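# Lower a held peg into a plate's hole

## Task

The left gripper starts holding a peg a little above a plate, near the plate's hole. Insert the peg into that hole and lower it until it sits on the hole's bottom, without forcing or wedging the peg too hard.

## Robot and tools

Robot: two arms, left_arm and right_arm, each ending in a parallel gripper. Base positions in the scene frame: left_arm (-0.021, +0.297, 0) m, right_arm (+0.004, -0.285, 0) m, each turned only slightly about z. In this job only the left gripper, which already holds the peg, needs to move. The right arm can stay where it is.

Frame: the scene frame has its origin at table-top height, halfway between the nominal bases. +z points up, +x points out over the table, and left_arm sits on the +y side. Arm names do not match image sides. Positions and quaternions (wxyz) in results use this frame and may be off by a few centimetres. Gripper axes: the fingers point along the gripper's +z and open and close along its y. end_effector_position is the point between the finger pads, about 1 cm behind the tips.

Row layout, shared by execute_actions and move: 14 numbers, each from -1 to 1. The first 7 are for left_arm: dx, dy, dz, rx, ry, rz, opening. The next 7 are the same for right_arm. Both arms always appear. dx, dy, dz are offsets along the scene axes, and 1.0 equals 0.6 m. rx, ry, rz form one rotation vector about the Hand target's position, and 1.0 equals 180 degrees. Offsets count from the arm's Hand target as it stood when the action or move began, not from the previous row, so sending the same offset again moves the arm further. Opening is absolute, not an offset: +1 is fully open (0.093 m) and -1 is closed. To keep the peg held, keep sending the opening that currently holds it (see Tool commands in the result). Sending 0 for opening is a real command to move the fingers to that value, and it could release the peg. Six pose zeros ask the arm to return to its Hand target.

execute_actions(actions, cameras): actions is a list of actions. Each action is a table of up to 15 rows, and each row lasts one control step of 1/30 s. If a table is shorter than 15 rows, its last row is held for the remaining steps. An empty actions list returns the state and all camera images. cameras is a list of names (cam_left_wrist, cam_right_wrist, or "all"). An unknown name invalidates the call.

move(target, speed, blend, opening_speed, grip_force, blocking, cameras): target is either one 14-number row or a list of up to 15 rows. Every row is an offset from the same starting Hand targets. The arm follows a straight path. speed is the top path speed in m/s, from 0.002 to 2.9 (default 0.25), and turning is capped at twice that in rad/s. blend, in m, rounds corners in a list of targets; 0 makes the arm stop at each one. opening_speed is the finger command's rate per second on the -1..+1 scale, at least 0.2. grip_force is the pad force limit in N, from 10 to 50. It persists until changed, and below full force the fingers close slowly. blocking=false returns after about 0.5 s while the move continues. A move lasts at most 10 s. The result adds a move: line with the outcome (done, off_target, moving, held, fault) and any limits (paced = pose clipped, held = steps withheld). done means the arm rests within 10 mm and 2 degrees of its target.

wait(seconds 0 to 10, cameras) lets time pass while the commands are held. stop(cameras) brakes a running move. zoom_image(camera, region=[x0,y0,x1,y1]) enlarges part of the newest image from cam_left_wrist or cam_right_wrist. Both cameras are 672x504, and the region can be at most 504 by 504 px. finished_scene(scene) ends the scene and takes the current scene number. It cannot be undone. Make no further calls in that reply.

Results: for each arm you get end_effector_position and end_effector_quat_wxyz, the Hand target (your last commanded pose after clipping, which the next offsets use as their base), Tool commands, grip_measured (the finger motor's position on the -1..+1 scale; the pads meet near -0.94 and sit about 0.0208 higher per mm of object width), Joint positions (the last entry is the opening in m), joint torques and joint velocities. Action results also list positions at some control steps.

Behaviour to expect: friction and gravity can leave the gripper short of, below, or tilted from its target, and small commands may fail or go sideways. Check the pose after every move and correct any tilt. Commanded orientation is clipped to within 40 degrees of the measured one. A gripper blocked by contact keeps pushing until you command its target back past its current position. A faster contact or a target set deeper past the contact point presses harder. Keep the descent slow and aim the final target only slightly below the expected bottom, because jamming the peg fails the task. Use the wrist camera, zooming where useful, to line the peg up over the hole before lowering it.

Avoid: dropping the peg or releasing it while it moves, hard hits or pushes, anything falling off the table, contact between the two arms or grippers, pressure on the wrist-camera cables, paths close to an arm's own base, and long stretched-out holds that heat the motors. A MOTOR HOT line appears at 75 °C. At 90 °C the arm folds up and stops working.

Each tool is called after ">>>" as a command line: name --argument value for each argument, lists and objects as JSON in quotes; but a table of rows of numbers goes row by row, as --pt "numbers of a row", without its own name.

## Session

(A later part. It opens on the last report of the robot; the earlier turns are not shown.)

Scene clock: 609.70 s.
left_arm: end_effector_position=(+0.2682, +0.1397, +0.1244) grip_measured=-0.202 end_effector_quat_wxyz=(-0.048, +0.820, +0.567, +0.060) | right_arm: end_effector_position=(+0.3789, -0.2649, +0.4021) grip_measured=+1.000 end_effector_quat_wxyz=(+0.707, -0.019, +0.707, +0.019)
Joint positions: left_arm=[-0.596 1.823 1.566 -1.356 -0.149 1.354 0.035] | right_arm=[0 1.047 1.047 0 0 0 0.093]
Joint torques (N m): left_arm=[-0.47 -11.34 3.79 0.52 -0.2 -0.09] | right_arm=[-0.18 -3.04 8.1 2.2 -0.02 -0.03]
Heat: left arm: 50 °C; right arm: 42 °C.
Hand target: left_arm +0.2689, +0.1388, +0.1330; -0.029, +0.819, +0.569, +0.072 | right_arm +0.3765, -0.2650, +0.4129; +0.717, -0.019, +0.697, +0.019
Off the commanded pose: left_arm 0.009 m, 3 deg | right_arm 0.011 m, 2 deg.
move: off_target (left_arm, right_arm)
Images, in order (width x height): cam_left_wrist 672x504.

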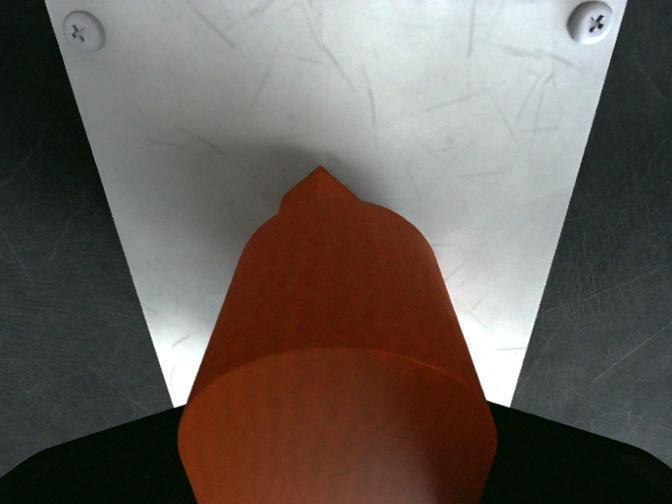

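>>> move --pt "0.0123 0.031 0.035 0 0 0 -0.941311 0 0 0 0 0 0 1" --pt "0 0 0.035 0 0 0 -0.941311 0 0 0 0 0 0 1" --pt "0 0 0.005 0 0 0 -0.941311 0 0 0 0 0 0 1" --cameras '["cam_left_wrist"]' --speed '[0.15,0.1,0.05]' --blend '[0.01,0.005,0]'

>>> zoom_image --camera "cam_left_wrist" --region '[240, 120, 400, 260]'

Scene clock: 629.40 s.
left_arm: end_effector_position=(+0.2677, +0.1414, +0.1281) grip_measured=-0.202 end_effector_quat_wxyz=(-0.049, +0.821, +0.565, +0.062) | right_arm: end_effector_position=(+0.3789, -0.2649, +0.4021) grip_measured=+1.000 end_effector_quat_wxyz=(+0.707, -0.019, +0.707, +0.019)
Joint positions: left_arm=[-0.594 1.817 1.573 -1.368 -0.152 1.36 0.035] | right_arm=[0 1.047 1.047 0 0 0 0.093]
Joint torques (N m): left_arm=[-0.59 -10.77 4.23 0.46 -0.17 -0.13] | right_arm=[-0.18 -3.02 8.1 2.21 -0.01 -0.03]
Heat: left arm: 53 °C; right arm: 42 °C.
Hand target: left_arm +0.2689, +0.1389, +0.1360; -0.029, +0.819, +0.569, +0.072 | right_arm +0.3765, -0.2650, +0.4129; +0.717, -0.019, +0.697, +0.019
Off the commanded pose: left_arm 0.008 m, 3 deg | right_arm 0.011 m, 2 deg.
move: off_target (left_arm, right_arm)
Images, in order (width x height): cam_left_wrist 672x504.

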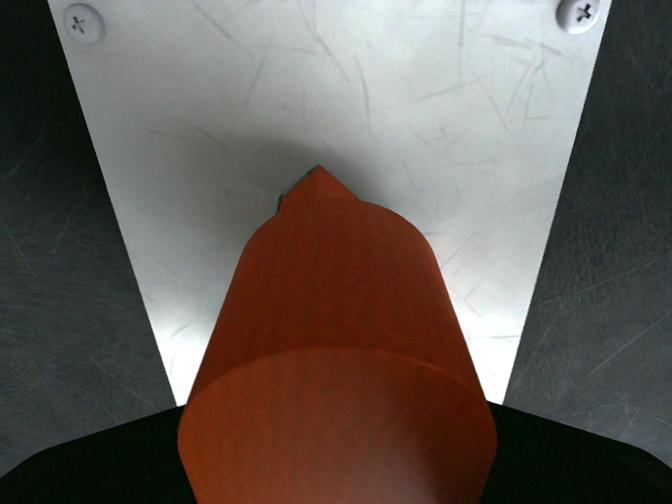

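Scaled by 3.150 from the camera's 672x504 image, which has a finer 960x720 frame.

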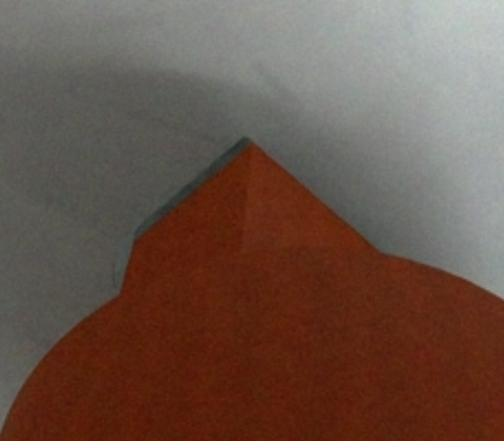

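>>> move --pt "0.0144 0.0336 0.03 0 0 0 -0.941311 0 0 0 0 0 0 1" --pt "0.0021 0.0026 0.03 0 0 0 -0.941311 0 0 0 0 0 0 1" --pt "0.0021 0.0026 -0.006 0 0 0 -0.941311 0 0 0 0 0 0 1" --cameras '["cam_left_wrist"]' --speed '[0.15,0.1,0.05]' --blend '[0.01,0.005,0]'

>>> zoom_image --camera "cam_left_wrist" --region '[240, 120, 400, 260]'

Scene clock: 650.63 s.
left_arm: end_effector_position=(+0.2691, +0.1432, +0.1247) grip_measured=-0.202 end_effector_quat_wxyz=(-0.049, +0.821, +0.565, +0.063) | right_arm: end_effector_position=(+0.3789, -0.2649, +0.4021) grip_measured=+1.000 end_effector_quat_wxyz=(+0.707, -0.019, +0.707, +0.019)
Joint positions: left_arm=[-0.588 1.817 1.559 -1.353 -0.155 1.366 0.035] | right_arm=[0 1.047 1.047 0 0 0 0.093]
Joint torques (N m): left_arm=[-0.64 -10.56 4.25 0.49 -0.14 -0.14] | right_arm=[-0.18 -3.06 8.12 2.2 -0.01 -0.03]
Heat: left arm: 54 °C; right arm: 42 °C.
Hand target: left_arm +0.2702, +0.1403, +0.1324; -0.029, +0.819, +0.569, +0.072 | right_arm +0.3765, -0.2650, +0.4129; +0.717, -0.019, +0.697, +0.019
Off the commanded pose: left_arm 0.008 m, 3 deg | right_arm 0.011 m, 2 deg.
move: off_target (left_arm, right_arm)
Images, in order (width x height): cam_left_wrist 672x504.

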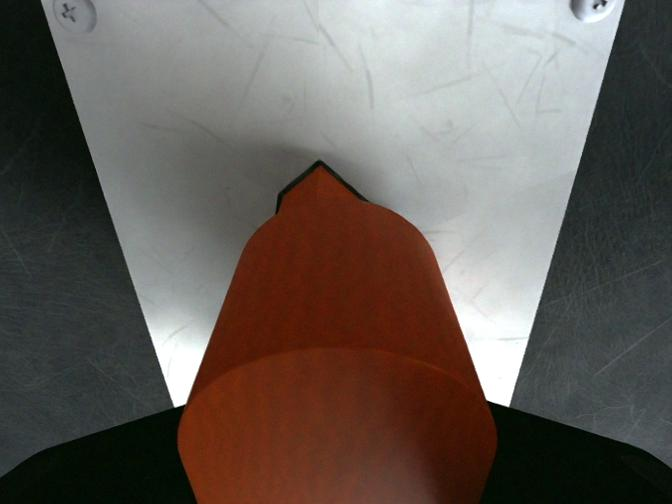

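Scaled by 3.150 from the camera's 672x504 image, which has a finer 960x720 frame.

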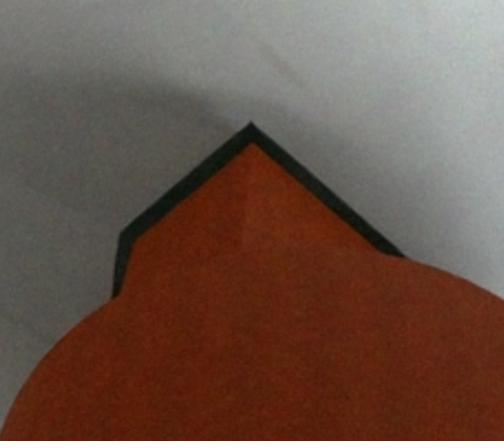

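>>> move --target '[0,0,-0.01,0,0,0,-0.941311,0,0,0,0,0,0,1]' --cameras '["cam_left_wrist"]' --speed 0.03

>>> zoom_image --camera "cam_left_wrist" --region '[240, 120, 400, 260]'

Scene clock: 671.43 s.
left_arm: end_effector_position=(+0.2690, +0.1433, +0.1189) grip_measured=-0.202 end_effector_quat_wxyz=(-0.049, +0.821, +0.565, +0.063) | right_arm: end_effector_position=(+0.3789, -0.2649, +0.4021) grip_measured=+1.000 end_effector_quat_wxyz=(+0.707, -0.019, +0.707, +0.019)
Joint positions: left_arm=[-0.588 1.817 1.536 -1.329 -0.155 1.366 0.035] | right_arm=[0 1.047 1.047 0 0 0 0.093]
Joint torques (N m): left_arm=[-0.61 -10.69 4.15 0.48 -0.12 -0.12] | right_arm=[-0.2 -3.04 8.12 2.2 -0.01 -0.03]
Heat: left arm: 54 °C; right arm: 42 °C.
Hand target: left_arm +0.2702, +0.1403, +0.1264; -0.029, +0.819, +0.569, +0.072 | right_arm +0.3765, -0.2650, +0.4129; +0.717, -0.019, +0.697, +0.019
Off the commanded pose: left_arm 0.008 m, 3 deg | right_arm 0.011 m, 2 deg.
move: off_target (left_arm, right_arm)
Images, in order (width x height): cam_left_wrist 672x504.

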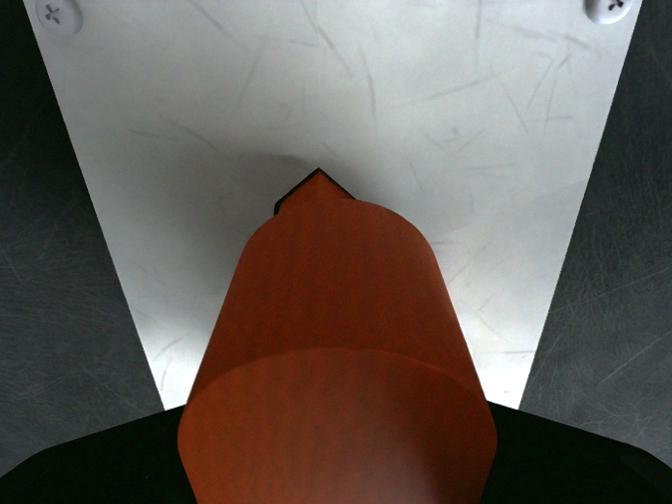

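Scaled by 3.150 from the camera's 672x504 image, which has a finer 960x720 frame.

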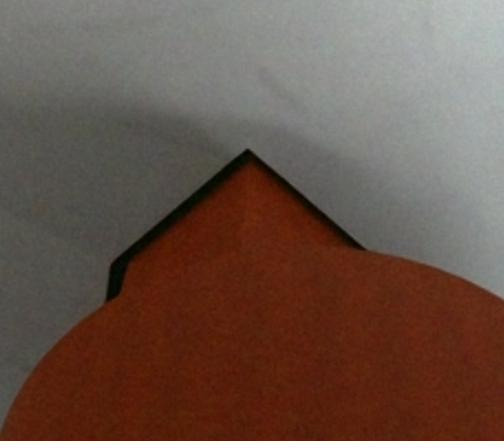

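>>> move --target '[0.0006,0,-0.01,0,0,0,-0.941311,0,0,0,0,0,0,1]' --cameras '["cam_left_wrist"]' --speed 0.03

>>> zoom_image --camera "cam_left_wrist" --region '[240, 120, 400, 260]'

Scene clock: 682.00 s.
left_arm: end_effector_position=(+0.2692, +0.1432, +0.1135) grip_measured=-0.202 end_effector_quat_wxyz=(-0.048, +0.821, +0.565, +0.064) | right_arm: end_effector_position=(+0.3789, -0.2649, +0.4021) grip_measured=+1.000 end_effector_quat_wxyz=(+0.707, -0.019, +0.707, +0.019)
Joint positions: left_arm=[-0.588 1.817 1.514 -1.306 -0.155 1.366 0.035] | right_arm=[0 1.047 1.047 0 0 0 0.093]
Joint torques (N m): left_arm=[-0.59 -10.47 4.16 0.48 -0.12 -0.13] | right_arm=[-0.18 -3.03 8.1 2.21 -0.02 -0.03]
Heat: left arm: 54 °C; right arm: 43 °C.
Hand target: left_arm +0.2706, +0.1403, +0.1204; -0.029, +0.819, +0.569, +0.072 | right_arm +0.3765, -0.2650, +0.4129; +0.717, -0.019, +0.697, +0.019
Off the commanded pose: left_arm 0.008 m, 2 deg | right_arm 0.011 m, 2 deg.
move: off_target (right_arm)
Images, in order (width x height): cam_left_wrist 672x504.

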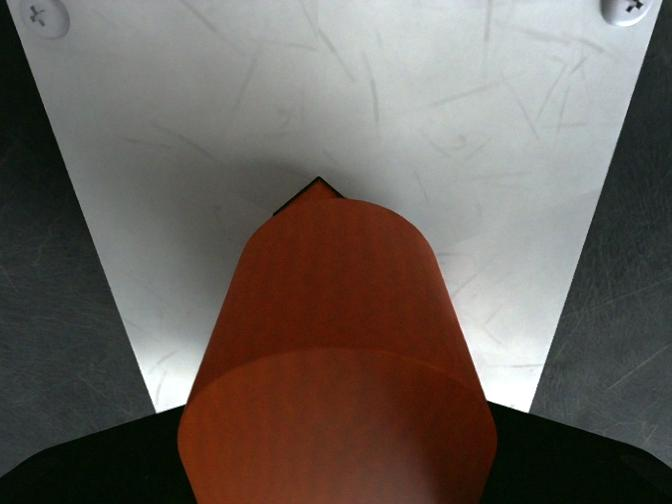

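Scaled by 3.150 from the camera's 672x504 image, which has a finer 960x720 frame.

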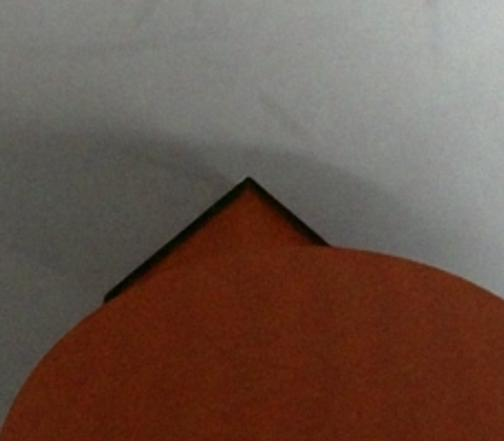

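>>> move --target '[0.0003,0.0008,-0.01,0,0,0,-0.941311,0,0,0,0,0,0,1]' --cameras '["cam_left_wrist"]' --speed 0.03

>>> zoom_image --camera "cam_left_wrist" --region '[240, 120, 400, 260]'

Scene clock: 690.33 s.
left_arm: end_effector_position=(+0.2690, +0.1433, +0.1077) grip_measured=-0.202 end_effector_quat_wxyz=(-0.047, +0.821, +0.565, +0.064) | right_arm: end_effector_position=(+0.3789, -0.2649, +0.4021) grip_measured=+1.000 end_effector_quat_wxyz=(+0.707, -0.019, +0.707, +0.019)
Joint positions: left_arm=[-0.588 1.817 1.491 -1.283 -0.155 1.366 0.035] | right_arm=[0 1.047 1.047 0 0 0 0.093]
Joint torques (N m): left_arm=[-0.43 -10.36 4.15 0.51 -0.15 -0.12] | right_arm=[-0.17 -3.03 8.12 2.21 -0.01 -0.03]
Heat: left arm: 54 °C; right arm: 43 °C.
Hand target: left_arm +0.2707, +0.1408, +0.1144; -0.029, +0.819, +0.569, +0.072 | right_arm +0.3765, -0.2650, +0.4129; +0.717, -0.019, +0.697, +0.019
Off the commanded pose: left_arm 0.007 m, 2 deg | right_arm 0.011 m, 2 deg.
move: off_target (right_arm)
Images, in order (width x height): cam_left_wrist 672x504.

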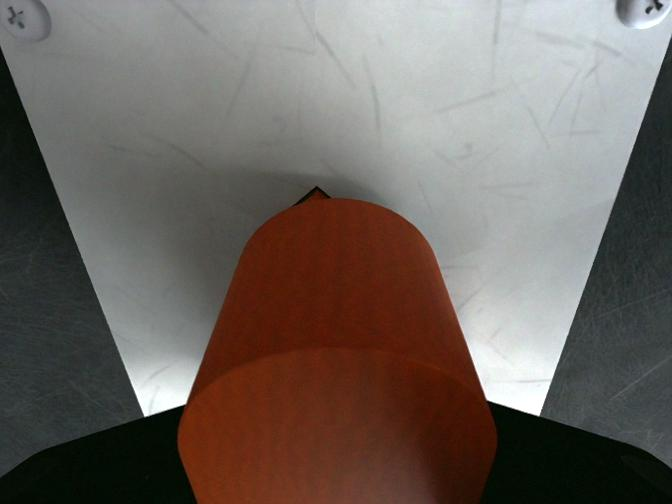

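Scaled by 3.150 from the camera's 672x504 image, which has a finer 960x720 frame.

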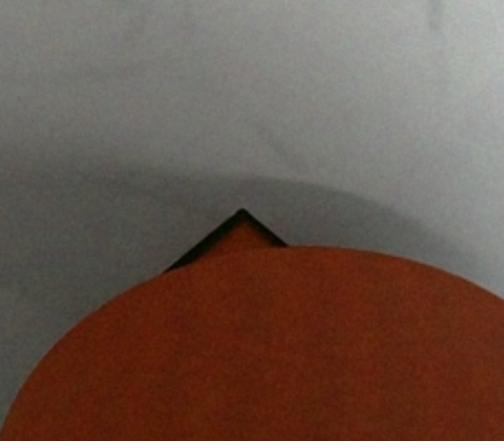

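>>> move --target '[0.0003,0.0003,-0.008,0,0,0,-0.941311,0,0,0,0,0,0,1]' --cameras '["cam_left_wrist"]' --speed 0.03

>>> zoom_image --camera "cam_left_wrist" --region '[240, 120, 400, 260]'

Scene clock: 698.53 s.
left_arm: end_effector_position=(+0.2683, +0.1437, +0.1045) grip_measured=-0.202 end_effector_quat_wxyz=(-0.048, +0.821, +0.565, +0.064) | right_arm: end_effector_position=(+0.3789, -0.2649, +0.4021) grip_measured=+1.000 end_effector_quat_wxyz=(+0.707, -0.019, +0.707, +0.019)
Joint positions: left_arm=[-0.588 1.817 1.479 -1.272 -0.155 1.366 0.035] | right_arm=[0 1.047 1.047 0 0 0 0.093]
Joint torques (N m): left_arm=[-0.34 -10.22 3.85 0.56 -0.14 -0.11] | right_arm=[-0.2 -3.03 8.12 2.21 -0.01 -0.02]
Heat: left arm: 54 °C; right arm: 43 °C.
Hand target: left_arm +0.2709, +0.1410, +0.1096; -0.029, +0.819, +0.569, +0.072 | right_arm +0.3765, -0.2650, +0.4129; +0.717, -0.019, +0.697, +0.019
Off the commanded pose: left_arm 0.006 m, 2 deg | right_arm 0.011 m, 2 deg.
move: off_target (right_arm)
Images, in order (width x height): cam_left_wrist 672x504.

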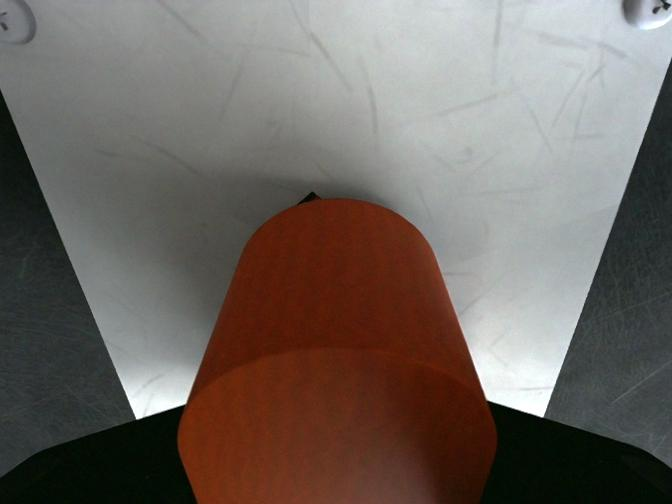

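Scaled by 3.150 from the camera's 672x504 image, which has a finer 960x720 frame.

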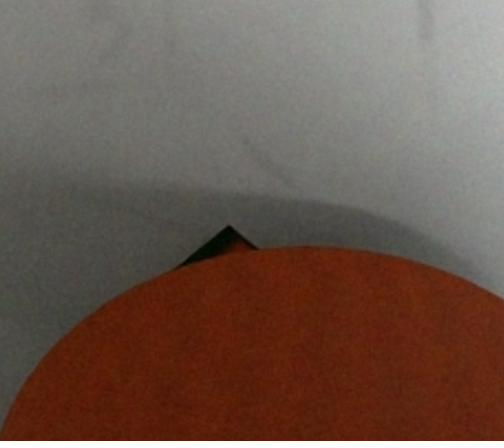

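>>> move --target '[0.006,-0.0022,-0.005,0,0,0,-0.941311,0,0,0,0,0,0,1]' --cameras '["cam_left_wrist"]' --speed 0.03

>>> zoom_image --camera "cam_left_wrist" --region '[240, 120, 400, 260]'

Scene clock: 722.70 s.
left_arm: end_effector_position=(+0.2684, +0.1436, +0.1045) grip_measured=-0.202 end_effector_quat_wxyz=(-0.048, +0.821, +0.565, +0.064) | right_arm: end_effector_position=(+0.3789, -0.2649, +0.4021) grip_measured=+1.000 end_effector_quat_wxyz=(+0.707, -0.019, +0.707, +0.019)
Joint positions: left_arm=[-0.588 1.817 1.479 -1.271 -0.155 1.366 0.035] | right_arm=[0 1.047 1.047 0 0 0 0.093]
Joint torques (N m): left_arm=[-0.06 -8.9 4.38 0.68 -0.15 -0.09] | right_arm=[-0.2 -3.03 8.1 2.21 -0.02 -0.02]
Heat: left arm: 54 °C; right arm: 43 °C.
Hand target: left_arm +0.2745, +0.1397, +0.1066; -0.029, +0.819, +0.569, +0.072 | right_arm +0.3765, -0.2650, +0.4129; +0.717, -0.019, +0.697, +0.019
Off the commanded pose: left_arm 0.008 m, 2 deg | right_arm 0.011 m, 2 deg.
move: off_target (right_arm)
Images, in order (width x height): cam_left_wrist 672x504.

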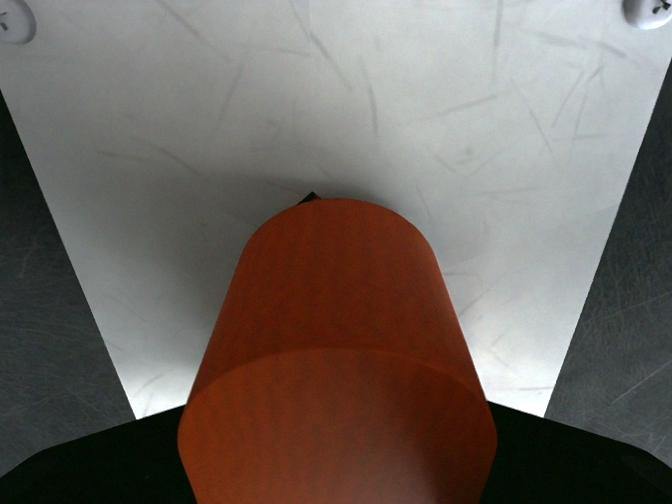

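Scaled by 3.150 from the camera's 672x504 image, which has a finer 960x720 frame.

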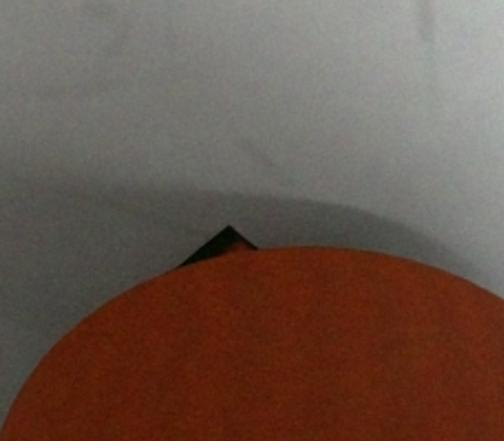

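>>> move --target '[-0.006,0.0022,0.0067,0,0,0,0.4,0,0,0,0,0,0,1]' --cameras '["cam_left_wrist"]' --speed 0.03 --opening_speed 0.6

Scene clock: 746.00 s.
left_arm: end_effector_position=(+0.2687, +0.1434, +0.1045) grip_measured=+0.398 end_effector_quat_wxyz=(-0.047, +0.821, +0.565, +0.064) | right_arm: end_effector_position=(+0.3789, -0.2649, +0.4021) grip_measured=+1.000 end_effector_quat_wxyz=(+0.707, -0.019, +0.707, +0.019)
Joint positions: left_arm=[-0.588 1.817 1.479 -1.27 -0.155 1.366 0.064] | right_arm=[0 1.047 1.047 0 0 0 0.093]
Joint torques (N m): left_arm=[-0.35 -10.21 4.16 0.55 -0.13 -0.11] | right_arm=[-0.18 -3.03 8.12 2.21 -0.01 -0.03]
Heat: left arm: 52 °C; right arm: 43 °C.
Hand target: left_arm +0.2709, +0.1410, +0.1107; -0.029, +0.819, +0.569, +0.072 | right_arm +0.3765, -0.2650, +0.4129; +0.717, -0.019, +0.697, +0.019
Off the commanded pose: left_arm 0.007 m, 2 deg | right_arm 0.011 m, 2 deg.
move: off_target (right_arm)
Images, in order (width x height): cam_left_wrist 672x504.

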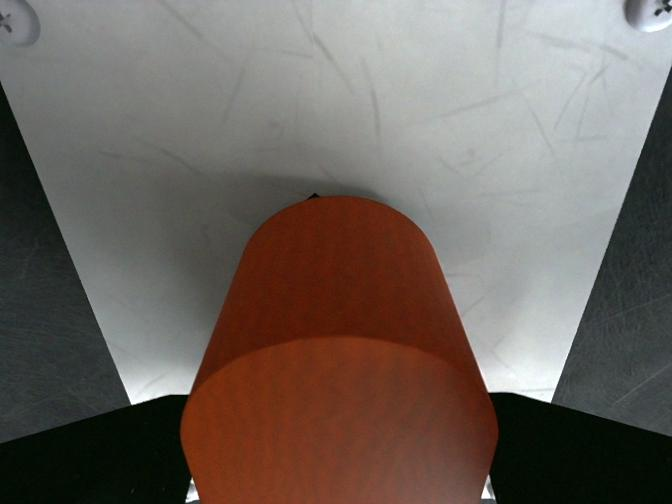

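>>> zoom_image --camera "cam_left_wrist" --region '[160, 170, 510, 450]'

Scaled by 1.440 from the camera's 672x504 image, which has a finer 960x720 frame.

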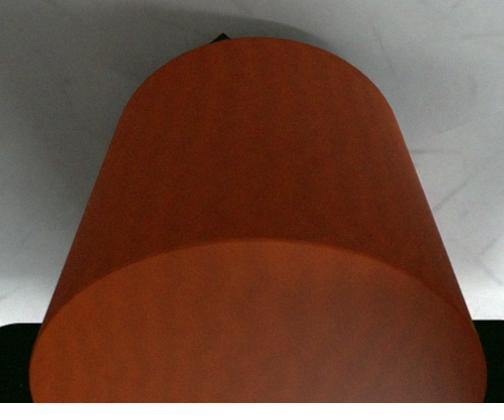

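>>> move --target '[0,0,0.18,0,0,0,0.4,0,0,0,0,0,0,1]' --cameras '["cam_left_wrist"]' --speed 0.12

Scene clock: 781.07 s.
left_arm: end_effector_position=(+0.2723, +0.1412, +0.2013) grip_measured=+0.398 end_effector_quat_wxyz=(-0.006, +0.819, +0.568, +0.082) | right_arm: end_effector_position=(+0.3789, -0.2649, +0.4021) grip_measured=+1.000 end_effector_quat_wxyz=(+0.707, -0.019, +0.707, +0.019)
Joint positions: left_arm=[-0.588 1.782 1.822 -1.557 -0.155 1.366 0.064] | right_arm=[0 1.047 1.047 0 0 0 0.093]
Joint torques (N m): left_arm=[-0.46 -10.13 7.04 0.3 -0.17 0.01] | right_arm=[-0.2 -3.04 8.12 2.21 -0.01 -0.03]
Heat: left arm: 53 °C; right arm: 43 °C.
Hand target: left_arm +0.2709, +0.1410, +0.2188; -0.029, +0.819, +0.569, +0.072 | right_arm +0.3765, -0.2650, +0.4129; +0.717, -0.019, +0.697, +0.019
Off the commanded pose: left_arm 0.017 m, 3 deg | right_arm 0.011 m, 2 deg.
joint sent to its limit (left arm) — joint 4 (wrist pitch), lower limit. The joint targets are off in orientation, not in position.
move: off_target (left_arm, right_arm)
Images, in order (width x height): cam_left_wrist 672x504.

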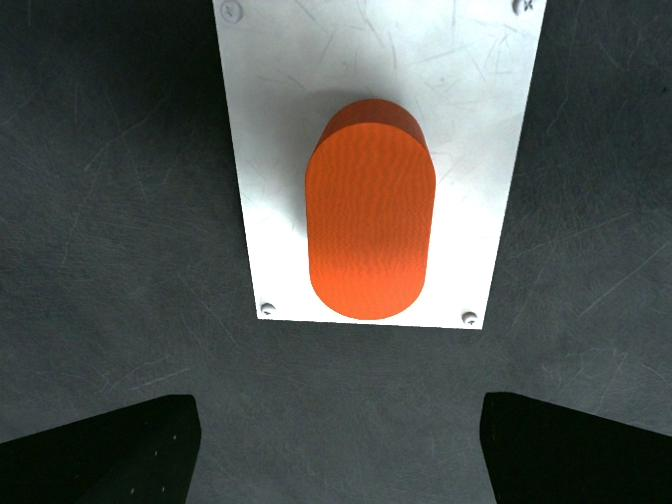

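>>> finished_scene --scene 1

The scene is finished: the task was done.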